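# Move yellow bench sponges into the wall bin by the door

## Task

Take each yellow sponge lying on the bench and place it in the wall-mounted bin beside the door so that every one ends up completely inside the bin; the low shelf must still be standing upright when finished, and the robot must neither topple nor be left leaning, otherwise the task counts as failed.

## Robot and tools

ROBOT. A LinearBot: an omnidirectional wheeled base with a column about 1.7 m high. A carriage slides on the column (lift_m) and holds two identical six-joint arms, each ending in a two-finger gripper. Arm bases sit roughly 0.57 m + lift_m above the floor; carriage parts extend about 0.15 m beneath them. A hand reaches about 0.78 m from its shoulder but only about 0.38 m below its arm base. Hand: about 0.16 m long, 0.1 m wide (0.14 m opened); fingertips taper to about 0.005 m thick. Parked arm: joints 1-6 = 0, 0.05, 0.05, 1.45, 0, 0; parked, the robot is about 0.85 m wide and 0.65 m long. Cameras: carriage_camera (forward, tilted about 20 degrees down), left_wrist_camera and right_wrist_camera (look past the fingertips).

FRAMES. Base frame: origin on the floor below the base centre, x forward, y left, z up, metres. left_hand and right_hand are reported in it as the midpoint between the finger pads, with quat_wxyz (hand z runs along the fingers, fingers open along hand y). Odometry frame = base frame at scene start; base_odometry counts wheel turns only (slip counts as travel), heading in rad, left positive, -3.142 to 3.142. Heading may drift a degree or two after turns or long strafes.

TOOL move. Arguments besides cameras form one action; its motions start together. base: an object with exactly one key, an offset relative to where the last reported state put the base: translate_m (metres, forward +, -2 to 2), strafe_m (metres, left +, -2 to 2) or rotate_rad (radians, counter-clockwise/left +, -6.3 to 6.3). joints: a single object covering both arms, keyed by joint name, each an absolute target: lift_m 0 to 1 m; for each side (left_/right_): joint1_rad -2.617 to 3.054 (vertical-axis swing, 0 forward, + left); joint2_rad 0 to 3.141 (shoulder: 0 upper arm back and level, 1.57 vertical, 3.14 forward and level); joint3_rad 0 to 3.141 (elbow: 0 folded, 3.14 straight); joint4_rad -1.57 to 1.57 (wrist pitch, + lifts fingertips); joint5_rad -1.57 to 1.57 (wrist yaw, + turns fingertips to the RIGHT); joint6_rad -2.094 to 2.094 (roll about the fingers, + clockwise seen from forearm); gripper_m 0 to 0.093 (pad gap in metres). Omitted joints keep whatever target they had. speeds (optional, this action only, caps): translate_m and strafe_m 0.02-0.5 m/s, rotate_rad 0.05-1.57 rad/s, lift_m 0.08-0.25 m/s; the max is the default. min_time_s 0.1-8 s: minimum duration of each arm/gripper motion, giving straighter, gentler paths. Unknown keys make a call invalid; out-of-range values get it refused, and after a refusal or a stop later move/wait/finished_scene calls in the same reply are skipped. cameras: list of carriage_camera, left_wrist_camera, right_wrist_camera or all; omitted/null means all, [] means none. An empty action just reports state and images.

TOOL wait: seconds 0 to 10, commands nothing; the scene keeps running. TOOL zoom_image: camera name plus region [x0, y0, x1, y1] in pixels of that camera's latest 672x504 image, origin top-left, at most 504x504. TOOL finished_scene: scene = the current scene number; irreversible, and the goal must hold without the robot.

RESULTS. pictures lists the order of images (frames may lag the state slightly). move says done, or the worst status. base_status/joint_status per motion: done (base: wheels turned the commanded amount, even if slipping), off_target (resting short, may still push), contact_stop or time_out (target dropped, holds in place; base moves end after 14 s), not_followed (arm targets withheld because the arms would nearly touch; the gripper still acts), limit_stop_at_motor_heat. on_its_own lists uncommanded behaviour; its held at shows targets, not readings. motor_effort: percent of max, + toward larger values, bracket = peak in last action, with sizeable per-motor error; drive_wheels sign is meaningless. A steadily dropping lift effort while lowering means a hand or load is resting on something. Joint torques include arm weight and wrap at ±28 N m for joints 1-3. Motor temperatures: per-arm block, six joints then gripper. Gripper reading: near 0.000-0.002 when closed on nothing; on a hard object it reads up to 0.005 below the part's width; aim about 0.005 m under first-touch reading (deeper for soft items like sponges) for full force. Release by commanding well above the reading.

CAUTIONS. Reported hand positions tend to sit above the true hand, more at long reach; loads of 1 kg sag a level hand 7-25 cm. Arm moves over 0.1 m without min_time_s can wander about 2 cm. Arms have no contact stop and keep pressing. Never let the arms strike or squeeze each other. To free withheld arms, resend one arm's six readings with joint 1 swung away, then the other in a later action. The base stops on wheel overload only; it ignores arms and may shove furniture, so keep clear of the low shelf. If pinned after a stop, drive about 0.2 m back (or turn back). Never reverse under a table edge. Tipping risk rises with high carriage, outstretched or loaded arms, pushing and abrupt stops; check images for leaning. Outstretched arms heat up; at 75 °C a MOTOR HOT line appears, at 100 °C the arm goes limp for 30-60 s. Park arms to cool. The robot keeps its last command while you deliberate. Avoid drops, releasing moving objects, slams and hard pushes.

CALIBRATION. Each camera has a pinhole+radial model in OpenCV conventions with K, D and T_world_to_cam mapping base frame to camera; wrist camera poses depend on joint readings and can be several times less precise.

Each tool is called after "Request:" as a command line: name --argument value for each argument, lists and objects as JSON in quotes; but a table of rows of numbers goes row by row, as --pt "numbers of a row", without its own name.

## Session

Request:
move --cameras '["carriage_camera"]'

Scene clock: 0.00 s.
Joint torques (N m): no reading
Motor temperatures (°C): left_arm=[26 33 31 26 28 27 27] | right_arm=[24 32 37 33 28 28 29]
base_odometry: x=+0.000 y=+0.000 heading=+0.000
base_status: not commanded
joint_positions: lift_m=+0.300 left_joint1_rad=+0.003 left_joint2_rad=+0.041 left_joint3_rad=+0.031 left_joint4_rad=+1.497 left_joint5_rad=-0.037 left_joint6_rad=+0.015 left_gripper_m=+0.09396 right_joint1_rad=+0.010 right_joint2_rad=+0.034 right_joint3_rad=+0.029 right_joint4_rad=+1.447 right_joint5_rad=+0.047 right_joint6_rad=-0.005 right_gripper_m=+0.09396
joint_status: not commanded
motor_effort: lift_m=+32 drive_wheels=+3
left_hand: x=+0.2484 y=+0.3059 z=+1.3077 quat_wxyz=(+0.999, -0.018, +0.042, +0.010) (m; base frame)
right_hand: x=+0.2591 y=-0.3072 z=+1.3058 quat_wxyz=(+0.998, +0.023, +0.065, +0.001) (m; base frame)
pictures: carriage_camera

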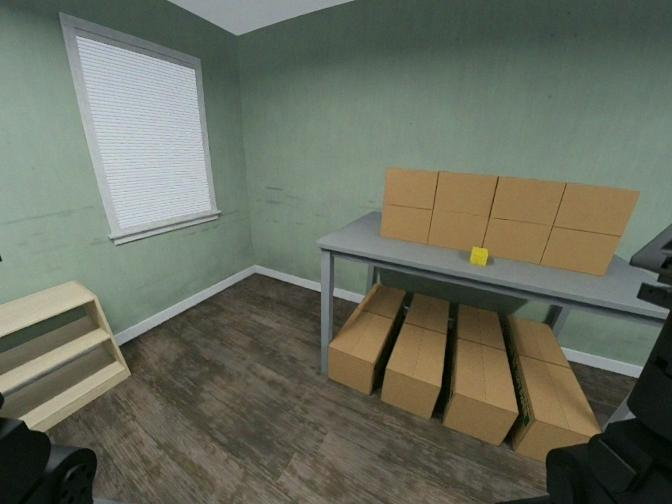

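Request:
move --base '{"rotate_rad":-0.534}' --joints '{"lift_m":0.9}' --cameras '["carriage_camera"]'

Request:
move --base '{"translate_m":0.45}' --speeds '{"translate_m":0.25}' --joints '{"right_joint2_rad":2.2,"right_joint3_rad":2.2,"right_joint4_rad":-1.0,"left_joint2_rad":2.2,"left_joint3_rad":2.2,"left_joint4_rad":-1.0}' --min_time_s 3.5

Scene clock: 39.27 s.
Joint torques (N m): left_arm=[-0.2 5 4.4 -0.28 -0.07 -0.07] | right_arm=[-0.34 4.56 5.89 -0.16 0.02 0.06]
Motor temperatures (°C): left_arm=[26 35 33 26 28 27 27] | right_arm=[24 32 41 33 28 28 29]
move: done
base_odometry: x=+0.000 y=+0.000 heading=-0.533
base_status: done
joint_positions: lift_m=+0.900 left_joint1_rad=+0.003 left_joint2_rad=+0.041 left_joint3_rad=+0.031 left_joint4_rad=+1.497 left_joint5_rad=-0.037 left_joint6_rad=+0.015 left_gripper_m=+0.09396 right_joint1_rad=+0.010 right_joint2_rad=+0.034 right_joint3_rad=+0.029 right_joint4_rad=+1.447 right_joint5_rad=+0.047 right_joint6_rad=-0.005 right_gripper_m=+0.09396
joint_status: all done
motor_effort: lift_m=+33(42) drive_wheels=+13(15)
left_hand: x=+0.2483 y=+0.3059 z=+1.9076 quat_wxyz=(+0.999, -0.018, +0.042, +0.010) (m; base frame)
right_hand: x=+0.2591 y=-0.3072 z=+1.9057 quat_wxyz=(+0.998, +0.023, +0.065, +0.001) (m; base frame)
pictures: carriage_camera
camera_calibration:
carriage_camera: T_world_to_cam=[[-0.0304006, -0.99913, 0.0285537, -0.0451174], [-0.377475, -0.0149754, -0.925899, 1.80999], [0.925521, -0.0389262, -0.376692, 0.583987], [0, 0, 0, 1]] pos_world=[0.141365, 0.00475973, 1.89714]

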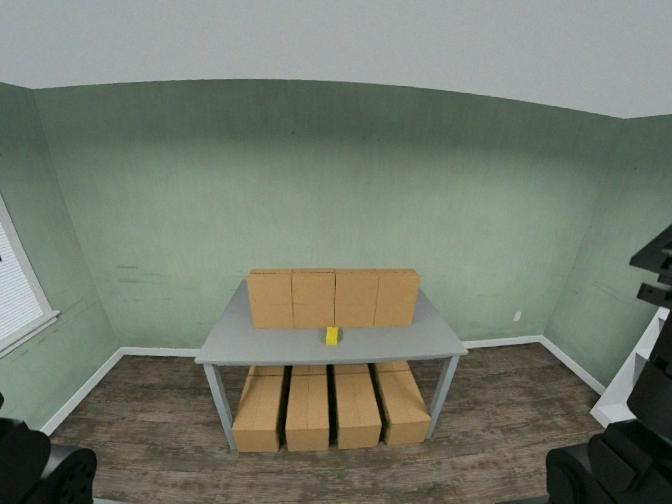

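Scene clock: 43.10 s.
Joint torques (N m): left_arm=[-0.13 -13.76 7.83 1.39 -0.08 -0.08] | right_arm=[-0.36 -14.31 8.94 1.21 0.07 0.07]
Motor temperatures (°C): left_arm=[26 35 33 27 28 27 27] | right_arm=[24 33 42 33 28 28 29]
move: done
base_odometry: x=+0.388 y=-0.229 heading=-0.533
base_status: done
joint_positions: lift_m=+0.900 left_joint1_rad=+0.003 left_joint2_rad=+2.188 left_joint3_rad=+2.169 left_joint4_rad=-0.988 left_joint5_rad=-0.037 left_joint6_rad=+0.015 left_gripper_m=+0.09396 right_joint1_rad=+0.010 right_joint2_rad=+2.193 right_joint3_rad=+2.174 right_joint4_rad=-0.989 right_joint5_rad=+0.047 right_joint6_rad=-0.005 right_gripper_m=+0.09396
joint_status: all done
motor_effort: lift_m=+33(33) drive_wheels=+1(20)
left_hand: x=+0.7762 y=+0.3073 z=+1.6573 quat_wxyz=(+0.278, +0.001, +0.960, +0.020) (m; base frame)
right_hand: x=+0.7770 y=-0.3018 z=+1.6565 quat_wxyz=(+0.278, -0.001, +0.960, -0.022) (m; base frame)
pictures: carriage_camera, left_wrist_camera, right_wrist_camera
camera_calibration:
carriage_camera: T_world_to_cam=[[-0.0304006, -0.99913, 0.0285537, -0.0451175], [-0.377475, -0.0149754, -0.925899, 1.81], [0.925521, -0.0389262, -0.376692, 0.583988], [0, 0, 0, 1]] pos_world=[0.141365, 0.00475973, 1.89715]
left_wrist_camera: T_world_to_cam=[[0.0016666, -0.997404, -0.0719922, 0.431292], [-0.999188, -0.00455864, 0.040026, 0.722578], [-0.0402502, 0.071867, -0.996602, 1.78378], [0, 0, 0, 1]] pos_world=[0.793071, 0.305271, 1.77985]
right_wrist_camera: T_world_to_cam=[[0.0368074, -0.994791, 0.0950574, -0.499997], [-0.997547, -0.0309072, 0.0628131, 0.667238], [-0.059548, -0.0971362, -0.993488, 1.78962], [0, 0, 0, 1]] pos_world=[0.790573, -0.302933, 1.78359]

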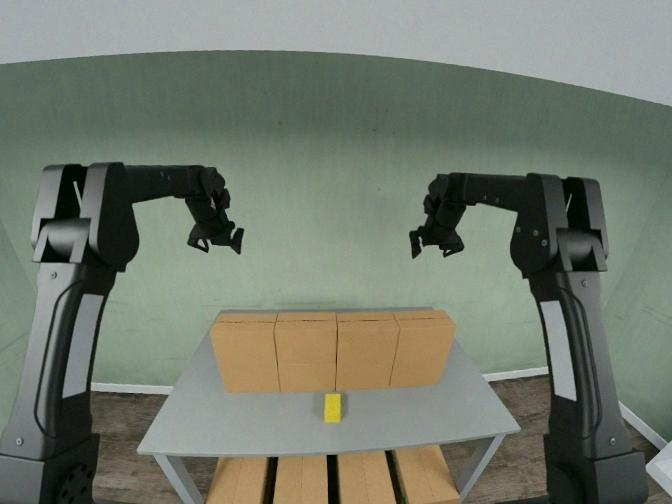

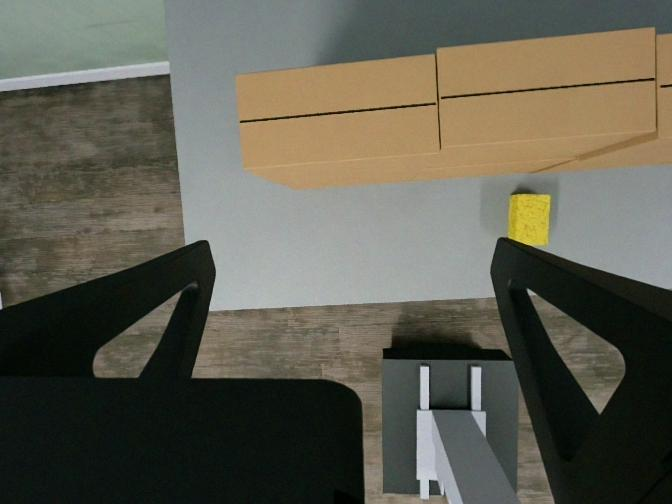

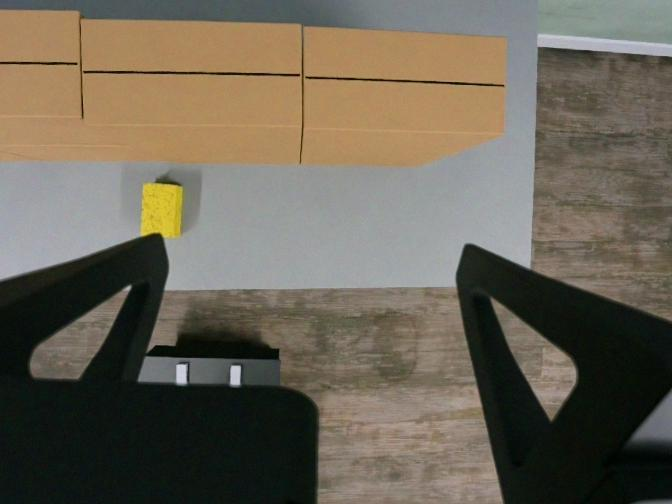

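Request:
move --joints '{"right_joint4_rad":-0.5,"left_joint4_rad":-0.5}' --min_time_s 1.5 --cameras '["left_wrist_camera","right_wrist_camera"]'

Scene clock: 47.80 s.
Joint torques (N m): left_arm=[-0.18 -14.39 8.2 2.22 -0.08 -0.08] | right_arm=[-0.35 -14.93 9.4 2.03 0.05 0.07]
Motor temperatures (°C): left_arm=[26 36 34 28 28 27 27] | right_arm=[24 36 43 34 28 28 29]
move: done
base_odometry: x=+0.388 y=-0.229 heading=-0.533
base_status: not commanded
joint_positions: lift_m=+0.900 left_joint1_rad=+0.003 left_joint2_rad=+2.188 left_joint3_rad=+2.169 left_joint4_rad=-0.512 left_joint5_rad=-0.037 left_joint6_rad=+0.015 left_gripper_m=+0.09396 right_joint1_rad=+0.010 right_joint2_rad=+2.193 right_joint3_rad=+2.174 right_joint4_rad=-0.520 right_joint5_rad=+0.047 right_joint6_rad=-0.005 right_gripper_m=+0.09396
joint_status: all done
motor_effort: lift_m=+33(33) drive_wheels=+1(1)
left_hand: x=+0.8568 y=+0.3075 z=+1.7407 quat_wxyz=(+0.497, -0.004, +0.868, +0.020) (m; base frame)
right_hand: x=+0.8567 y=-0.3009 z=+1.7381 quat_wxyz=(+0.493, +0.005, +0.870, -0.019) (m; base frame)
pictures: left_wrist_camera, right_wrist_camera
camera_calibration:
left_wrist_camera: T_world_to_cam=[[0.0347955, -0.997315, -0.0644294, 0.395801], [-0.906258, -0.00431083, -0.422703, 1.52557], [0.42129, 0.0730978, -0.903975, 1.31309], [0, 0, 0, 1]] pos_world=[0.815602, 0.305332, 1.85736]
right_wrist_camera: T_world_to_cam=[[-0.00895167, -0.99527, 0.0967302, -0.473708], [-0.918415, -0.0300784, -0.394473, 1.46888], [0.395517, -0.0923696, -0.913802, 1.34861], [0, 0, 0, 1]] pos_world=[0.811397, -0.302715, 1.85762]

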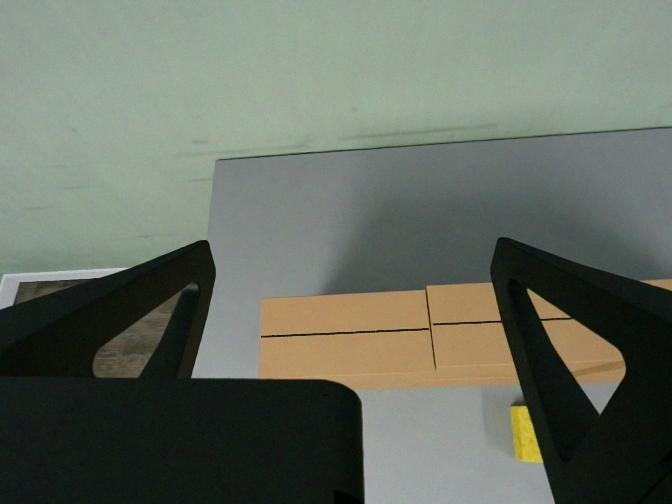

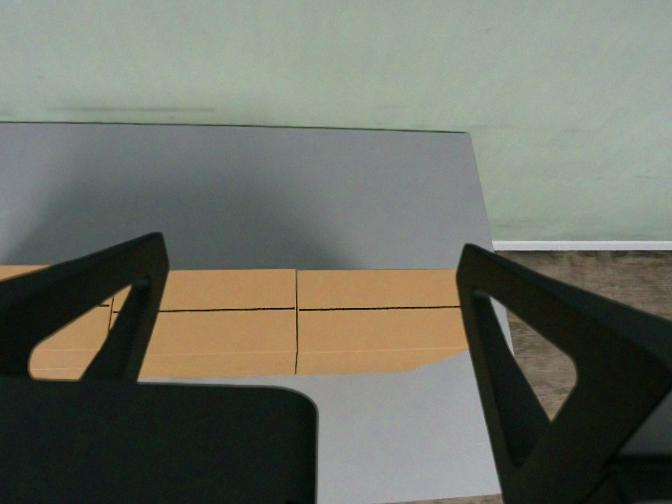

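Request:
move --base '{"translate_m":0.15}' --joints '{"right_joint4_rad":-0.8,"left_joint4_rad":-0.8,"right_joint2_rad":2.4,"right_joint3_rad":2.4,"left_joint2_rad":2.4,"left_joint3_rad":2.4}' --speeds '{"translate_m":0.15}' --min_time_s 2 --cameras '["left_wrist_camera","right_wrist_camera"]'

Scene clock: 59.73 s.
Joint torques (N m): left_arm=[-0.16 -15.42 8.18 1.71 -0.09 -0.1] | right_arm=[-0.35 -16.03 9.29 1.48 0.06 0.06]
Motor temperatures (°C): left_arm=[26 40 35 30 28 27 27] | right_arm=[24 42 45 36 28 28 29]
move: done
base_odometry: x=+0.517 y=-0.305 heading=-0.533
base_status: done
joint_positions: lift_m=+0.900 left_joint1_rad=+0.003 left_joint2_rad=+2.385 left_joint3_rad=+2.368 left_joint4_rad=-0.789 left_joint5_rad=-0.037 left_joint6_rad=+0.015 left_gripper_m=+0.09396 right_joint1_rad=+0.010 right_joint2_rad=+2.390 right_joint3_rad=+2.372 right_joint4_rad=-0.791 right_joint5_rad=+0.047 right_joint6_rad=-0.005 right_gripper_m=+0.09396
joint_status: all done
motor_effort: lift_m=+33(33) drive_wheels=+2(13)
left_hand: x=+0.8540 y=+0.3075 z=+1.6540 quat_wxyz=(+0.373, -0.001, +0.928, +0.020) (m; base frame)
right_hand: x=+0.8546 y=-0.3009 z=+1.6523 quat_wxyz=(+0.372, +0.002, +0.928, -0.021) (m; base frame)
pictures: left_wrist_camera, right_wrist_camera
camera_calibration:
left_wrist_camera: T_world_to_cam=[[0.0160354, -0.997365, -0.0707457, 0.416788], [-0.987118, -0.00452646, -0.159929, 1.1209], [0.159188, 0.0723989, -0.98459, 1.59327], [0, 0, 0, 1]] pos_world=[0.846145, 0.305413, 1.77747]
right_wrist_camera: T_world_to_cam=[[0.0175206, -0.994993, 0.0983959, -0.490741], [-0.990306, -0.0308314, -0.135435, 1.06627], [0.137791, -0.0950692, -0.985888, 1.60959], [0, 0, 0, 1]] pos_world=[0.842742, -0.302387, 1.77957]

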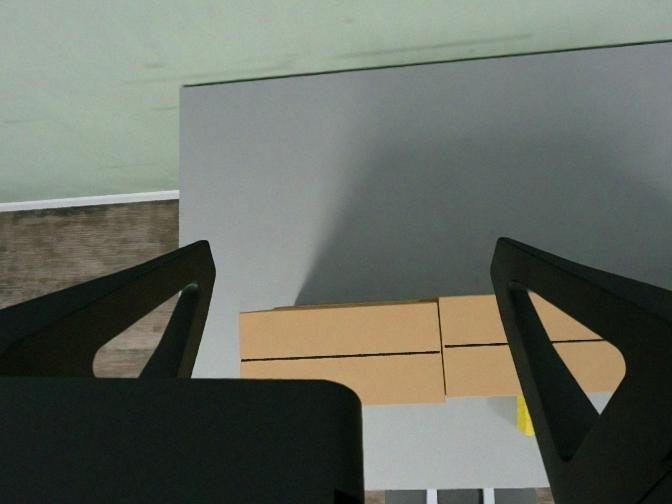

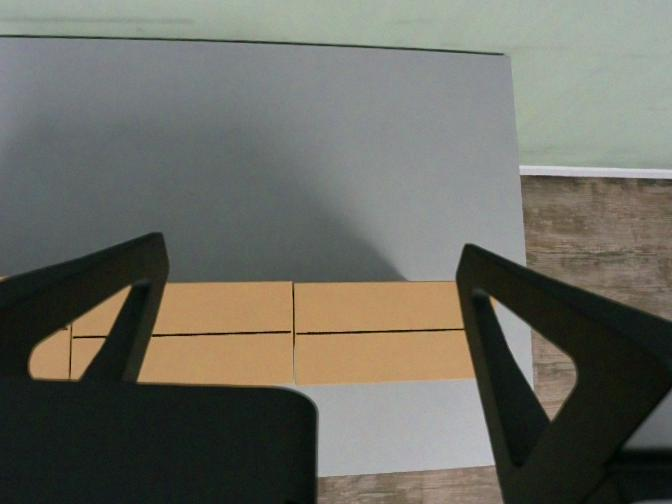

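Request:
move --base '{"translate_m":0.06}' --joints '{"right_joint4_rad":-0.8,"left_joint4_rad":-0.8,"right_joint2_rad":2.7,"right_joint3_rad":2.7,"left_joint2_rad":2.7,"left_joint3_rad":2.7}' --speeds '{"translate_m":0.1}' --min_time_s 2

Scene clock: 89.73 s.
Joint torques (N m): left_arm=[-0.16 -17.22 8.17 1.75 -0.1 -0.09] | right_arm=[-0.32 -17.78 9.33 1.54 0.06 0.07]
Motor temperatures (°C): left_arm=[26 49 40 32 28 26 27] | right_arm=[24 52 45 37 28 28 29]
move: done
base_odometry: x=+0.568 y=-0.336 heading=-0.533
base_status: done
joint_positions: lift_m=+0.900 left_joint1_rad=+0.003 left_joint2_rad=+2.683 left_joint3_rad=+2.667 left_joint4_rad=-0.796 left_joint5_rad=-0.037 left_joint6_rad=+0.015 left_gripper_m=+0.09396 right_joint1_rad=+0.010 right_joint2_rad=+2.690 right_joint3_rad=+2.672 right_joint4_rad=-0.798 right_joint5_rad=+0.047 right_joint6_rad=-0.005 right_gripper_m=+0.09396
joint_status: all done
motor_effort: lift_m=+33(33) drive_wheels=+2(13)
left_hand: x=+0.8977 y=+0.3076 z=+1.5888 quat_wxyz=(+0.370, -0.001, +0.929, +0.020) (m; base frame)
right_hand: x=+0.8980 y=-0.3005 z=+1.5864 quat_wxyz=(+0.369, +0.001, +0.929, -0.021) (m; base frame)
pictures: carriage_camera, left_wrist_camera, right_wrist_camera
camera_calibration:
carriage_camera: T_world_to_cam=[[-0.0304006, -0.99913, 0.0285537, -0.0451175], [-0.377475, -0.0149754, -0.925899, 1.81], [0.925521, -0.0389262, -0.376692, 0.583988], [0, 0, 0, 1]] pos_world=[0.141365, 0.00475973, 1.89715]
left_wrist_camera: T_world_to_cam=[[0.0156034, -0.997367, -0.070826, 0.412103], [-0.988076, -0.00452901, -0.153901, 1.14489], [0.153175, 0.0723828, -0.985545, 1.52898], [0, 0, 0, 1]] pos_world=[0.890607, 0.305532, 1.71226]
right_wrist_camera: T_world_to_cam=[[0.0181585, -0.994986, 0.0983478, -0.485056], [-0.991164, -0.0308404, -0.129008, 1.09091], [0.131395, -0.0951362, -0.986755, 1.54575], [0, 0, 0, 1]] pos_world=[0.886974, -0.301923, 1.71372]

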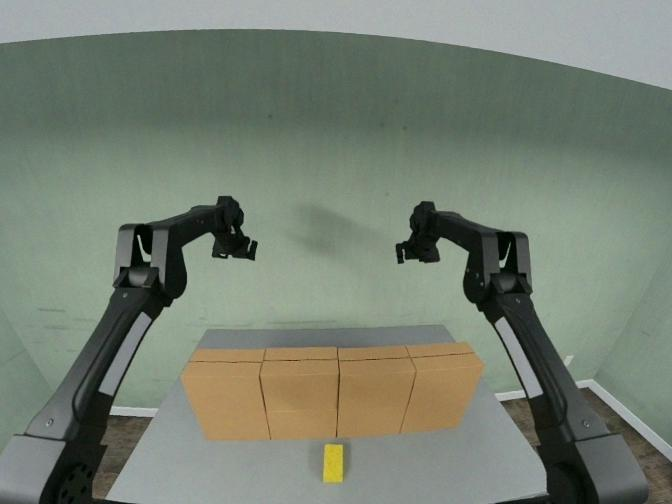

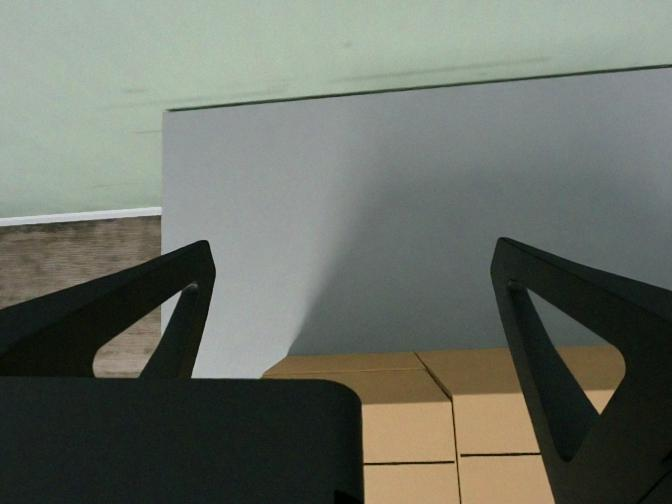

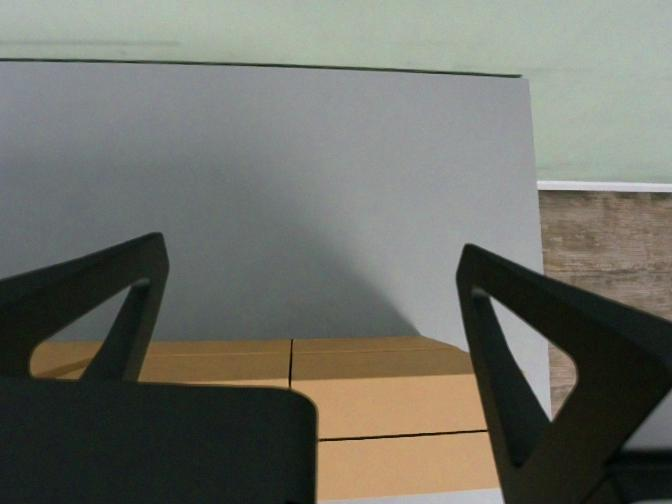

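Request:
move --base '{"translate_m":-0.1}' --joints '{"left_joint1_rad":0,"left_joint2_rad":0.05,"left_joint3_rad":0.05,"left_joint4_rad":1.45,"left_joint5_rad":0,"left_joint6_rad":0,"right_joint1_rad":0,"right_joint2_rad":1.2,"right_joint3_rad":1.55,"right_joint4_rad":-1.4,"right_joint5_rad":0,"right_joint6_rad":0}' --min_time_s 3 --cameras '[]'

Request:
move --base '{"strafe_m":0.27}' --joints '{"lift_m":0.35}' --cameras '["carriage_camera","right_wrist_camera"]'

Scene clock: 126.60 s.
Joint torques (N m): left_arm=[-0.36 4.12 3.21 -0.06 -0.01 -0.21] | right_arm=[-1.16 -4.74 5.49 1.15 -0.07 0.12]
Motor temperatures (°C): left_arm=[26 63 41 33 27 26 27] | right_arm=[24 55 50 39 28 28 29]
move: done
base_odometry: x=+0.482 y=-0.285 heading=-0.533
base_status: done
joint_positions: lift_m=+0.900 left_joint1_rad=+0.003 left_joint2_rad=+0.057 left_joint3_rad=+0.064 left_joint4_rad=+1.439 left_joint5_rad=-0.010 left_joint6_rad=+0.011 left_gripper_m=+0.09396 right_joint1_rad=+0.009 right_joint2_rad=+1.212 right_joint3_rad=+1.554 right_joint4_rad=-1.391 right_joint5_rad=+0.012 right_joint6_rad=-0.005 right_gripper_m=+0.09396
joint_status: all done
motor_effort: lift_m=+33(33) drive_wheels=+2(9)
left_hand: x=+0.2577 y=+0.3012 z=+1.9149 quat_wxyz=(+0.998, -0.005, +0.063, +0.007) (m; base frame)
right_hand: x=+0.4866 y=-0.2993 z=+1.7667 quat_wxyz=(+0.258, -0.005, +0.966, -0.005) (m; base frame)
pictures: none
No camera images: "cameras" was empty.

Scene clock: 129.33 s.
Joint torques (N m): left_arm=[-0.31 4.49 3.6 -0.11 -0.04 -0.2] | right_arm=[-0.83 -4.3 6.06 1.23 -0.02 0.11]
Motor temperatures (°C): left_arm=[26 61 40 32 27 26 27] | right_arm=[24 54 49 38 28 28 29]
move: done
base_odometry: x=+0.620 y=-0.053 heading=-0.534
base_status: done
joint_positions: lift_m=+0.350 left_joint1_rad=+0.002 left_joint2_rad=+0.053 left_joint3_rad=+0.059 left_joint4_rad=+1.443 left_joint5_rad=-0.005 left_joint6_rad=+0.010 left_gripper_m=+0.09396 right_joint1_rad=+0.005 right_joint2_rad=+1.208 right_joint3_rad=+1.547 right_joint4_rad=-1.401 right_joint5_rad=+0.008 right_joint6_rad=-0.005 right_gripper_m=+0.09396
joint_status: all done
motor_effort: lift_m=+30(30) drive_wheels=+5(16)
left_hand: x=+0.2570 y=+0.3004 z=+1.3639 quat_wxyz=(+0.998, -0.002, +0.061, +0.006) (m; base frame)
right_hand: x=+0.4833 y=-0.2995 z=+1.2145 quat_wxyz=(+0.252, -0.004, +0.968, -0.004) (m; base frame)
pictures: carriage_camera, right_wrist_camera
camera_calibration:
carriage_camera: T_world_to_cam=[[-0.0304006, -0.99913, 0.0285537, -0.0294196], [-0.377475, -0.0149754, -0.925899, 1.30097], [0.925521, -0.0389262, -0.376692, 0.376896], [0, 0, 0, 1]] pos_world=[0.141365, 0.00475973, 1.34738]
right_wrist_camera: T_world_to_cam=[[0.0555252, -0.996675, 0.0596243, -0.411523], [-0.992068, -0.0483265, 0.116042, 0.329528], [-0.112775, -0.0655946, -0.991453, 1.36591], [0, 0, 0, 1]] pos_world=[0.503805, -0.304633, 1.34054]

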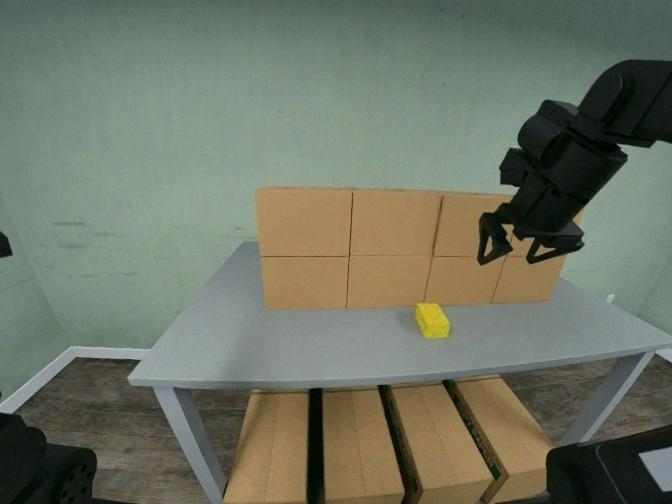

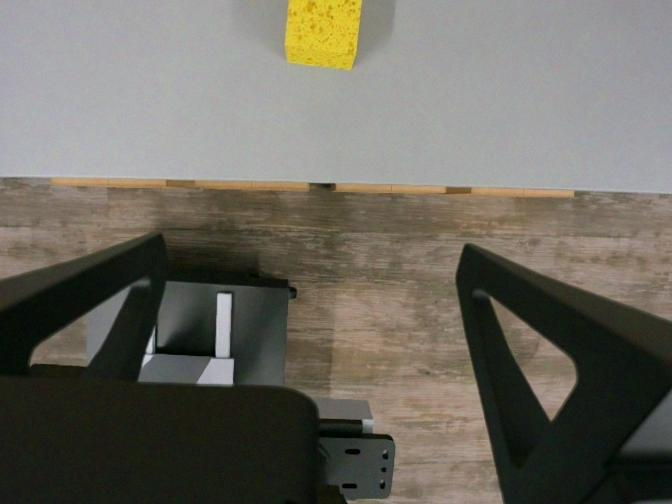

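Request:
move --joints '{"lift_m":0.3,"right_joint1_rad":0.01,"right_joint2_rad":2.005,"right_joint3_rad":1.875,"right_joint4_rad":-1.059,"right_joint5_rad":0,"right_joint6_rad":0}' --min_time_s 2.5 --cameras '["right_wrist_camera"]'

Scene clock: 156.77 s.
Joint torques (N m): left_arm=[-0.34 4.62 3.74 -0.12 -0.02 -0.21] | right_arm=[0.12 -12.21 8.68 1.13 -0.03 0.11]
Motor temperatures (°C): left_arm=[26 47 37 29 27 26 27] | right_arm=[24 46 45 37 28 28 29]
move: done
base_odometry: x=+0.620 y=-0.053 heading=-0.534
base_status: not commanded
joint_positions: lift_m=+0.300 left_joint1_rad=+0.002 left_joint2_rad=+0.052 left_joint3_rad=+0.058 left_joint4_rad=+1.444 left_joint5_rad=-0.005 left_joint6_rad=+0.010 left_gripper_m=+0.09396 right_joint1_rad=+0.005 right_joint2_rad=+1.998 right_joint3_rad=+1.850 right_joint4_rad=-1.075 right_joint5_rad=+0.008 right_joint6_rad=-0.005 right_gripper_m=+0.09396
joint_status: all done
motor_effort: lift_m=+30(32) drive_wheels=+5(5)
left_hand: x=+0.2566 y=+0.3004 z=+1.3138 quat_wxyz=(+0.998, -0.002, +0.060, +0.006) (m; base frame)
right_hand: x=+0.6901 y=-0.2985 z=+1.0268 quat_wxyz=(+0.173, -0.004, +0.985, -0.004) (m; base frame)
pictures: right_wrist_camera
camera_calibration:
right_wrist_camera: T_world_to_cam=[[0.0644497, -0.99663, 0.0507509, -0.407792], [-0.960533, -0.0481646, 0.273963, 0.372669], [-0.270595, -0.0664048, -0.9604, 1.28002], [0, 0, 0, 1]] pos_world=[0.73061, -0.303469, 1.14793]

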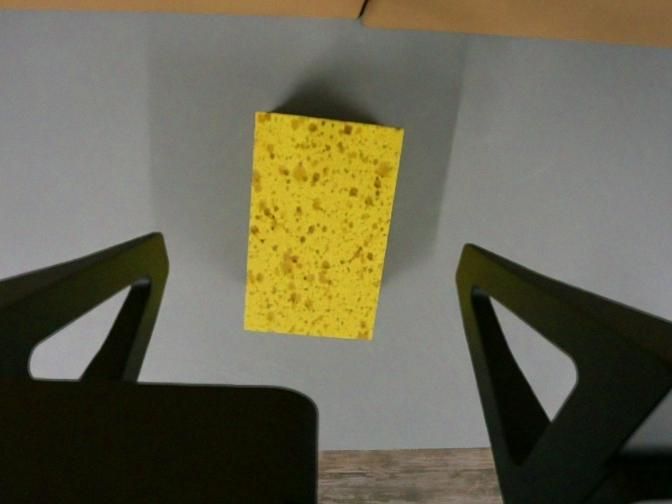

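Request:
move --joints '{"right_joint2_rad":2.04,"right_joint3_rad":1.518,"right_joint4_rad":-0.675}' --min_time_s 2 --cameras '["right_wrist_camera"]'

Request:
move --joints '{"right_gripper_m":0.05}' --min_time_s 2.5 --cameras '["right_wrist_camera"]'

Scene clock: 172.13 s.
Joint torques (N m): left_arm=[-0.34 4.63 3.69 -0.11 -0.03 -0.21] | right_arm=[0.12 -12.33 6.09 1.17 -0.04 0.11]
Motor temperatures (°C): left_arm=[26 44 37 29 27 26 27] | right_arm=[24 48 46 37 28 28 29]
move: done
base_odometry: x=+0.620 y=-0.053 heading=-0.534
base_status: not commanded
joint_positions: lift_m=+0.300 left_joint1_rad=+0.002 left_joint2_rad=+0.052 left_joint3_rad=+0.058 left_joint4_rad=+1.444 left_joint5_rad=-0.005 left_joint6_rad=+0.010 left_gripper_m=+0.09396 right_joint1_rad=+0.005 right_joint2_rad=+2.032 right_joint3_rad=+1.522 right_joint4_rad=-0.692 right_joint5_rad=+0.008 right_joint6_rad=-0.005 right_gripper_m=+0.09396
joint_status: all done
motor_effort: lift_m=+30(30) drive_wheels=+5(5)
left_hand: x=+0.2566 y=+0.3004 z=+1.3138 quat_wxyz=(+0.998, -0.002, +0.060, +0.006) (m; base frame)
right_hand: x=+0.6951 y=-0.2984 z=+0.9343 quat_wxyz=(+0.183, -0.004, +0.983, -0.004) (m; base frame)
pictures: right_wrist_camera
camera_calibration:
right_wrist_camera: T_world_to_cam=[[0.0633521, -0.996635, 0.0520067, -0.403806], [-0.966166, -0.0481935, 0.253377, 0.425908], [-0.250018, -0.0662991, -0.965969, 1.18349], [0, 0, 0, 1]] pos_world=[0.732974, -0.303457, 1.0563]

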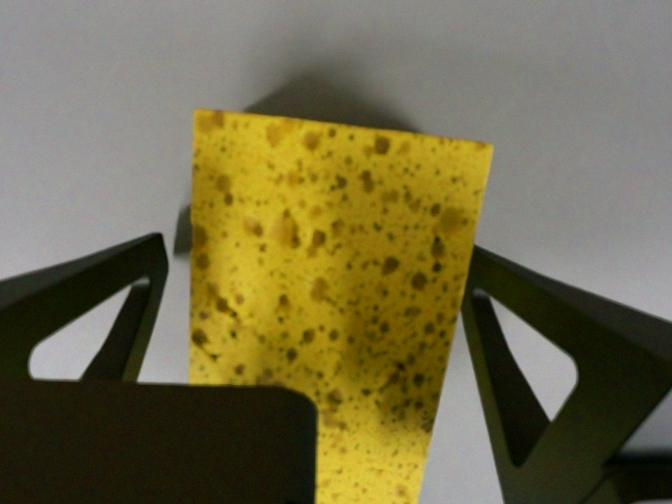

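Scene clock: 174.93 s.
Joint torques (N m): left_arm=[-0.31 4.6 3.66 -0.11 -0.03 -0.2] | right_arm=[0.13 -12.31 6.11 1.16 -0.02 0.12]
Motor temperatures (°C): left_arm=[26 44 36 29 27 26 27] | right_arm=[24 48 46 37 28 28 29]
move: off_target
base_odometry: x=+0.620 y=-0.053 heading=-0.534
base_status: not commanded
joint_positions: lift_m=+0.300 left_joint1_rad=+0.002 left_joint2_rad=+0.052 left_joint3_rad=+0.058 left_joint4_rad=+1.444 left_joint5_rad=-0.005 left_joint6_rad=+0.010 left_gripper_m=+0.09396 right_joint1_rad=+0.005 right_joint2_rad=+2.032 right_joint3_rad=+1.522 right_joint4_rad=-0.691 right_joint5_rad=+0.008 right_joint6_rad=-0.005 right_gripper_m=+0.05853
joint_status: right_gripper_m off_target (ended at +0.05855, target +0.05000)
motor_effort: lift_m=+30(30) drive_wheels=+5(5)
left_hand: x=+0.2566 y=+0.3004 z=+1.3138 quat_wxyz=(+0.998, -0.002, +0.060, +0.006) (m; base frame)
right_hand: x=+0.6954 y=-0.2984 z=+0.9345 quat_wxyz=(+0.184, -0.004, +0.983, -0.004) (m; base frame)
pictures: right_wrist_camera
camera_calibration:
right_wrist_camera: T_world_to_cam=[[0.0632727, -0.996636, 0.0520955, -0.403861], [-0.966552, -0.0481955, 0.251902, 0.427857], [-0.248544, -0.0662916, -0.966349, 1.18304], [0, 0, 0, 1]] pos_world=[0.733138, -0.303456, 1.05649]

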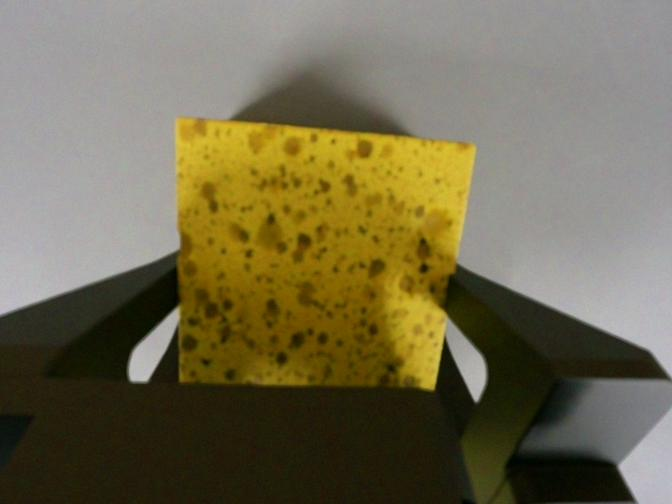

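Request:
move --joints '{"lift_m":0.45}' --speeds '{"lift_m":0.15}' --cameras '[]'

Request:
move --joints '{"right_joint1_rad":0,"right_joint2_rad":1.0,"right_joint3_rad":1.4,"right_joint4_rad":-1.45}' --min_time_s 2.5 --cameras '["carriage_camera"]'

Request:
move --base '{"translate_m":-0.9}' --joints '{"lift_m":0.3}' --cameras '[]'

Request:
move --base '{"rotate_rad":3.14}' --cameras '["carriage_camera"]'

Scene clock: 199.57 s.
Joint torques (N m): left_arm=[-0.31 4.6 3.69 -0.13 -0.03 -0.2] | right_arm=[0.1 -13.6 6.63 1.1 -0.03 0.11]
Motor temperatures (°C): left_arm=[26 41 36 28 27 26 27] | right_arm=[24 49 46 37 28 28 30]
move: done
base_odometry: x=+0.620 y=-0.053 heading=-0.534
base_status: not commanded
joint_positions: lift_m=+0.450 left_joint1_rad=+0.002 left_joint2_rad=+0.052 left_joint3_rad=+0.058 left_joint4_rad=+1.445 left_joint5_rad=-0.005 left_joint6_rad=+0.010 left_gripper_m=+0.09396 right_joint1_rad=+0.005 right_joint2_rad=+2.044 right_joint3_rad=+1.515 right_joint4_rad=-0.685 right_joint5_rad=+0.008 right_joint6_rad=-0.005 right_gripper_m=+0.05852
joint_status: all done
motor_effort: lift_m=+33(41) drive_wheels=+5(5)
left_hand: x=+0.2565 y=+0.3004 z=+1.4635 quat_wxyz=(+0.998, -0.002, +0.060, +0.006) (m; base frame)
right_hand: x=+0.6938 y=-0.2984 z=+1.0770 quat_wxyz=(+0.177, -0.004, +0.984, -0.004) (m; base frame)
pictures: none
No camera images: "cameras" was empty.

Scene clock: 202.37 s.
Joint torques (N m): left_arm=[-0.28 4.62 3.7 -0.13 -0.04 -0.2] | right_arm=[-0.83 -1.77 5.38 1.19 -0.03 0.11]
Motor temperatures (°C): left_arm=[26 41 36 28 27 26 27] | right_arm=[24 49 46 37 28 28 30]
move: done
base_odometry: x=+0.620 y=-0.053 heading=-0.534
base_status: not commanded
joint_positions: lift_m=+0.450 left_joint1_rad=+0.002 left_joint2_rad=+0.052 left_joint3_rad=+0.058 left_joint4_rad=+1.445 left_joint5_rad=-0.005 left_joint6_rad=+0.010 left_gripper_m=+0.09396 right_joint1_rad=+0.005 right_joint2_rad=+1.006 right_joint3_rad=+1.403 right_joint4_rad=-1.442 right_joint5_rad=+0.008 right_joint6_rad=-0.005 right_gripper_m=+0.05852
joint_status: all done
motor_effort: lift_m=+33(33) drive_wheels=+5(5)
left_hand: x=+0.2565 y=+0.3004 z=+1.4635 quat_wxyz=(+0.998, -0.002, +0.060, +0.006) (m; base frame)
right_hand: x=+0.4309 y=-0.2998 z=+1.3047 quat_wxyz=(+0.260, -0.004, +0.966, -0.004) (m; base frame)
pictures: carriage_camera
camera_calibration:
carriage_camera: T_world_to_cam=[[-0.0304006, -0.99913, 0.0285537, -0.0322682], [-0.377475, -0.0149754, -0.925899, 1.39334], [0.925521, -0.0389262, -0.376692, 0.414476], [0, 0, 0, 1]] pos_world=[0.141365, 0.00475973, 1.44714]

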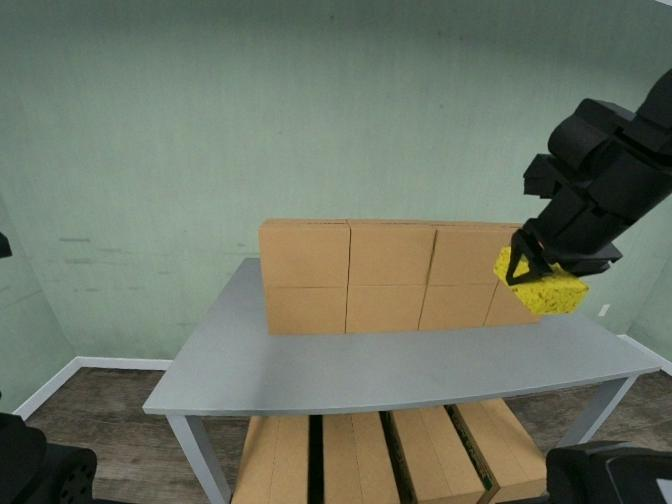

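Scene clock: 206.43 s.
Joint torques (N m): left_arm=[-0.28 4.63 3.73 -0.2 -0.03 -0.2] | right_arm=[-0.81 -1.07 6.01 1.25 -0.02 0.11]
Motor temperatures (°C): left_arm=[26 41 36 28 27 26 27] | right_arm=[24 47 45 37 28 28 30]
move: done
base_odometry: x=-0.155 y=+0.405 heading=-0.534
base_status: done
joint_positions: lift_m=+0.300 left_joint1_rad=+0.002 left_joint2_rad=+0.052 left_joint3_rad=+0.058 left_joint4_rad=+1.448 left_joint5_rad=-0.005 left_joint6_rad=+0.010 left_gripper_m=+0.09396 right_joint1_rad=+0.005 right_joint2_rad=+1.000 right_joint3_rad=+1.396 right_joint4_rad=-1.450 right_joint5_rad=+0.008 right_joint6_rad=-0.005 right_gripper_m=+0.05852
joint_status: all done
motor_effort: lift_m=+30(31) drive_wheels=+2(15)
left_hand: x=+0.2555 y=+0.3004 z=+1.3138 quat_wxyz=(+0.998, -0.002, +0.058, +0.006) (m; base frame)
right_hand: x=+0.4277 y=-0.2997 z=+1.1527 quat_wxyz=(+0.256, -0.004, +0.967, -0.004) (m; base frame)
pictures: none
No camera images: "cameras" was empty.

Scene clock: 210.70 s.
Joint torques (N m): left_arm=[-0.31 4.6 3.71 -0.16 -0.04 -0.2] | right_arm=[-0.81 -1.85 6.02 1.24 -0.02 0.11]
Motor temperatures (°C): left_arm=[26 40 36 28 27 26 27] | right_arm=[24 46 45 37 28 28 30]
move: done
base_odometry: x=-0.155 y=+0.405 heading=+2.606
base_status: done
joint_positions: lift_m=+0.300 left_joint1_rad=+0.002 left_joint2_rad=+0.052 left_joint3_rad=+0.058 left_joint4_rad=+1.447 left_joint5_rad=-0.005 left_joint6_rad=+0.010 left_gripper_m=+0.09398 right_joint1_rad=+0.005 right_joint2_rad=+1.006 right_joint3_rad=+1.396 right_joint4_rad=-1.450 right_joint5_rad=+0.007 right_joint6_rad=-0.005 right_gripper_m=+0.05852
joint_status: not commanded
motor_effort: lift_m=+30(30) drive_wheels=+7(19)
left_hand: x=+0.2558 y=+0.3004 z=+1.3137 quat_wxyz=(+0.998, -0.002, +0.059, +0.006) (m; base frame)
right_hand: x=+0.4288 y=-0.2997 z=+1.1514 quat_wxyz=(+0.252, -0.004, +0.968, -0.003) (m; base frame)
pictures: carriage_camera
camera_calibration:
carriage_camera: T_world_to_cam=[[-0.0304006, -0.99913, 0.0285537, -0.0279917], [-0.377475, -0.0149754, -0.925899, 1.25467], [0.925521, -0.0389262, -0.376692, 0.358059], [0, 0, 0, 1]] pos_world=[0.141365, 0.00475973, 1.29737]

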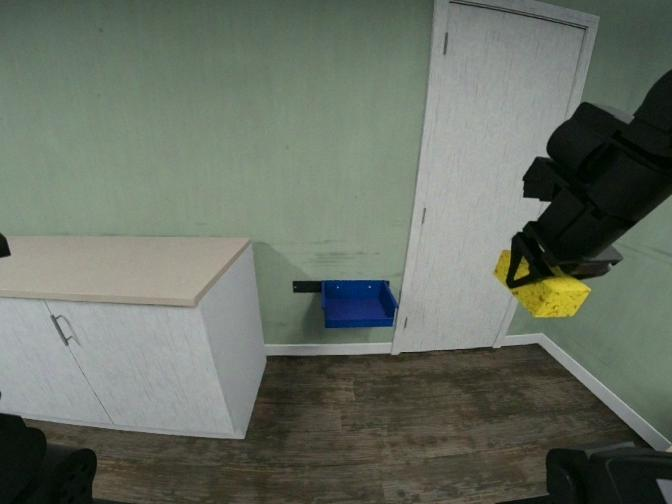

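Request:
move --base '{"strafe_m":-0.15}' --cameras '[]'

Request:
move --base '{"translate_m":0.61}' --speeds '{"translate_m":0.3}' --cameras '["carriage_camera"]'

Request:
move --joints '{"lift_m":0.2,"right_joint1_rad":0.48,"right_joint2_rad":2.664,"right_joint3_rad":2.349,"right_joint4_rad":-0.985}' --min_time_s 3.5 --cameras '["carriage_camera","right_wrist_camera"]'

Scene clock: 225.70 s.
Joint torques (N m): left_arm=[-0.32 4.62 3.7 -0.16 -0.04 -0.2] | right_arm=[-0.81 -1.88 6.01 1.24 0.01 0.11]
Motor temperatures (°C): left_arm=[26 40 36 28 27 26 27] | right_arm=[24 43 44 38 28 28 30]
move: done
base_odometry: x=-0.079 y=+0.534 heading=+2.607
base_status: done
joint_positions: lift_m=+0.300 left_joint1_rad=+0.002 left_joint2_rad=+0.052 left_joint3_rad=+0.058 left_joint4_rad=+1.447 left_joint5_rad=-0.004 left_joint6_rad=+0.010 left_gripper_m=+0.09398 right_joint1_rad=+0.005 right_joint2_rad=+1.006 right_joint3_rad=+1.396 right_joint4_rad=-1.450 right_joint5_rad=+0.005 right_joint6_rad=-0.005 right_gripper_m=+0.05852
joint_status: not commanded
motor_effort: lift_m=+30(30) drive_wheels=+8(18)
left_hand: x=+0.2558 y=+0.3002 z=+1.3137 quat_wxyz=(+0.998, -0.002, +0.059, +0.006) (m; base frame)
right_hand: x=+0.4288 y=-0.2993 z=+1.1514 quat_wxyz=(+0.252, -0.004, +0.968, -0.002) (m; base frame)
pictures: none
No camera images: "cameras" was empty.

Scene clock: 229.23 s.
Joint torques (N m): left_arm=[-0.29 4.67 3.69 -0.19 -0.05 -0.2] | right_arm=[-0.81 -1.54 6.01 1.26 0 0.11]
Motor temperatures (°C): left_arm=[26 40 36 28 27 26 27] | right_arm=[24 42 44 38 28 28 30]
move: done
base_odometry: x=-0.603 y=+0.846 heading=+2.606
base_status: done
joint_positions: lift_m=+0.300 left_joint1_rad=+0.002 left_joint2_rad=+0.052 left_joint3_rad=+0.058 left_joint4_rad=+1.449 left_joint5_rad=-0.004 left_joint6_rad=+0.010 left_gripper_m=+0.09398 right_joint1_rad=+0.005 right_joint2_rad=+1.003 right_joint3_rad=+1.396 right_joint4_rad=-1.450 right_joint5_rad=+0.005 right_joint6_rad=-0.005 right_gripper_m=+0.05852
joint_status: not commanded
motor_effort: lift_m=+30(30) drive_wheels=-2(16)
left_hand: x=+0.2554 y=+0.3002 z=+1.3138 quat_wxyz=(+0.998, -0.002, +0.058, +0.006) (m; base frame)
right_hand: x=+0.4282 y=-0.2993 z=+1.1519 quat_wxyz=(+0.254, -0.004, +0.967, -0.002) (m; base frame)
pictures: carriage_camera
camera_calibration:
carriage_camera: T_world_to_cam=[[-0.0304006, -0.99913, 0.0285537, -0.0279917], [-0.377475, -0.0149754, -0.925899, 1.25467], [0.925521, -0.0389262, -0.376692, 0.358059], [0, 0, 0, 1]] pos_world=[0.141365, 0.00475973, 1.29737]

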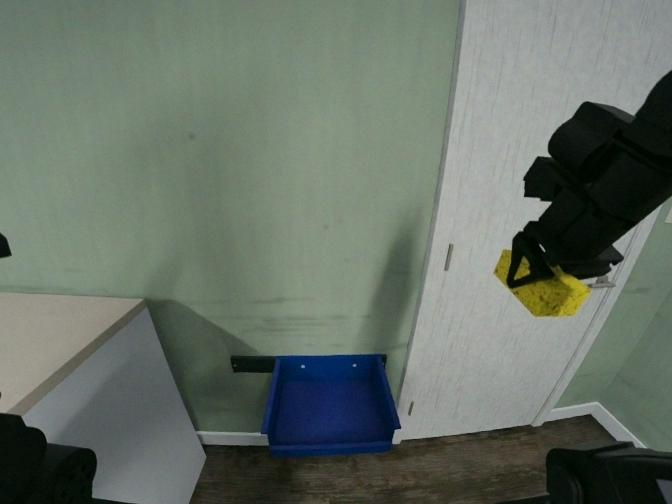

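Scene clock: 233.03 s.
Joint torques (N m): left_arm=[-0.35 4.7 3.69 -0.18 -0.04 -0.2] | right_arm=[0.25 -17.21 8.55 0.94 0 0.12]
Motor temperatures (°C): left_arm=[26 39 36 28 27 26 27] | right_arm=[24 43 44 38 28 28 30]
move: done
base_odometry: x=-0.603 y=+0.846 heading=+2.606
base_status: not commanded
joint_positions: lift_m=+0.200 left_joint1_rad=+0.002 left_joint2_rad=+0.051 left_joint3_rad=+0.058 left_joint4_rad=+1.449 left_joint5_rad=-0.004 left_joint6_rad=+0.010 left_gripper_m=+0.09398 right_joint1_rad=+0.474 right_joint2_rad=+2.656 right_joint3_rad=+2.323 right_joint4_rad=-1.001 right_joint5_rad=+0.005 right_joint6_rad=-0.005 right_gripper_m=+0.05852
joint_status: all done
motor_effort: lift_m=+30(32) drive_wheels=-2(2)
left_hand: x=+0.2553 y=+0.3002 z=+1.2138 quat_wxyz=(+0.998, -0.002, +0.058, +0.006) (m; base frame)
right_hand: x=+0.7267 y=-0.0438 z=+0.7551 quat_wxyz=(+0.115, -0.235, +0.965, +0.025) (m; base frame)
pictures: carriage_camera, right_wrist_camera
camera_calibration:
carriage_camera: T_world_to_cam=[[-0.0304006, -0.99913, 0.0285537, -0.0251364], [-0.377475, -0.0149754, -0.925899, 1.16208], [0.925521, -0.0389262, -0.376692, 0.32039], [0, 0, 0, 1]] pos_world=[0.141365, 0.00475973, 1.19737]
right_wrist_camera: T_world_to_cam=[[0.512839, -0.85751, 0.0409075, -0.454875], [-0.802193, -0.461696, 0.378581, 0.282344], [-0.30575, -0.226967, -0.924664, 1.03746], [0, 0, 0, 1]] pos_world=[0.776976, -0.0242334, 0.871021]

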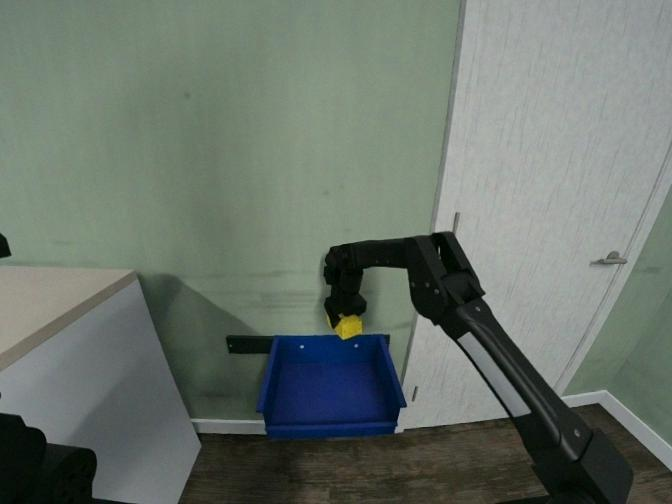

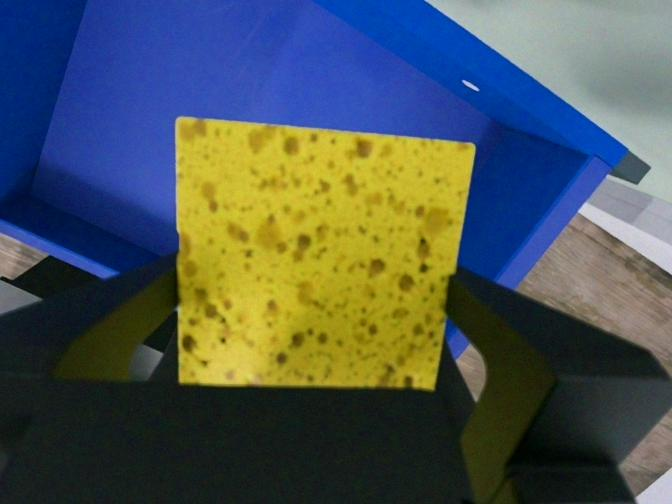

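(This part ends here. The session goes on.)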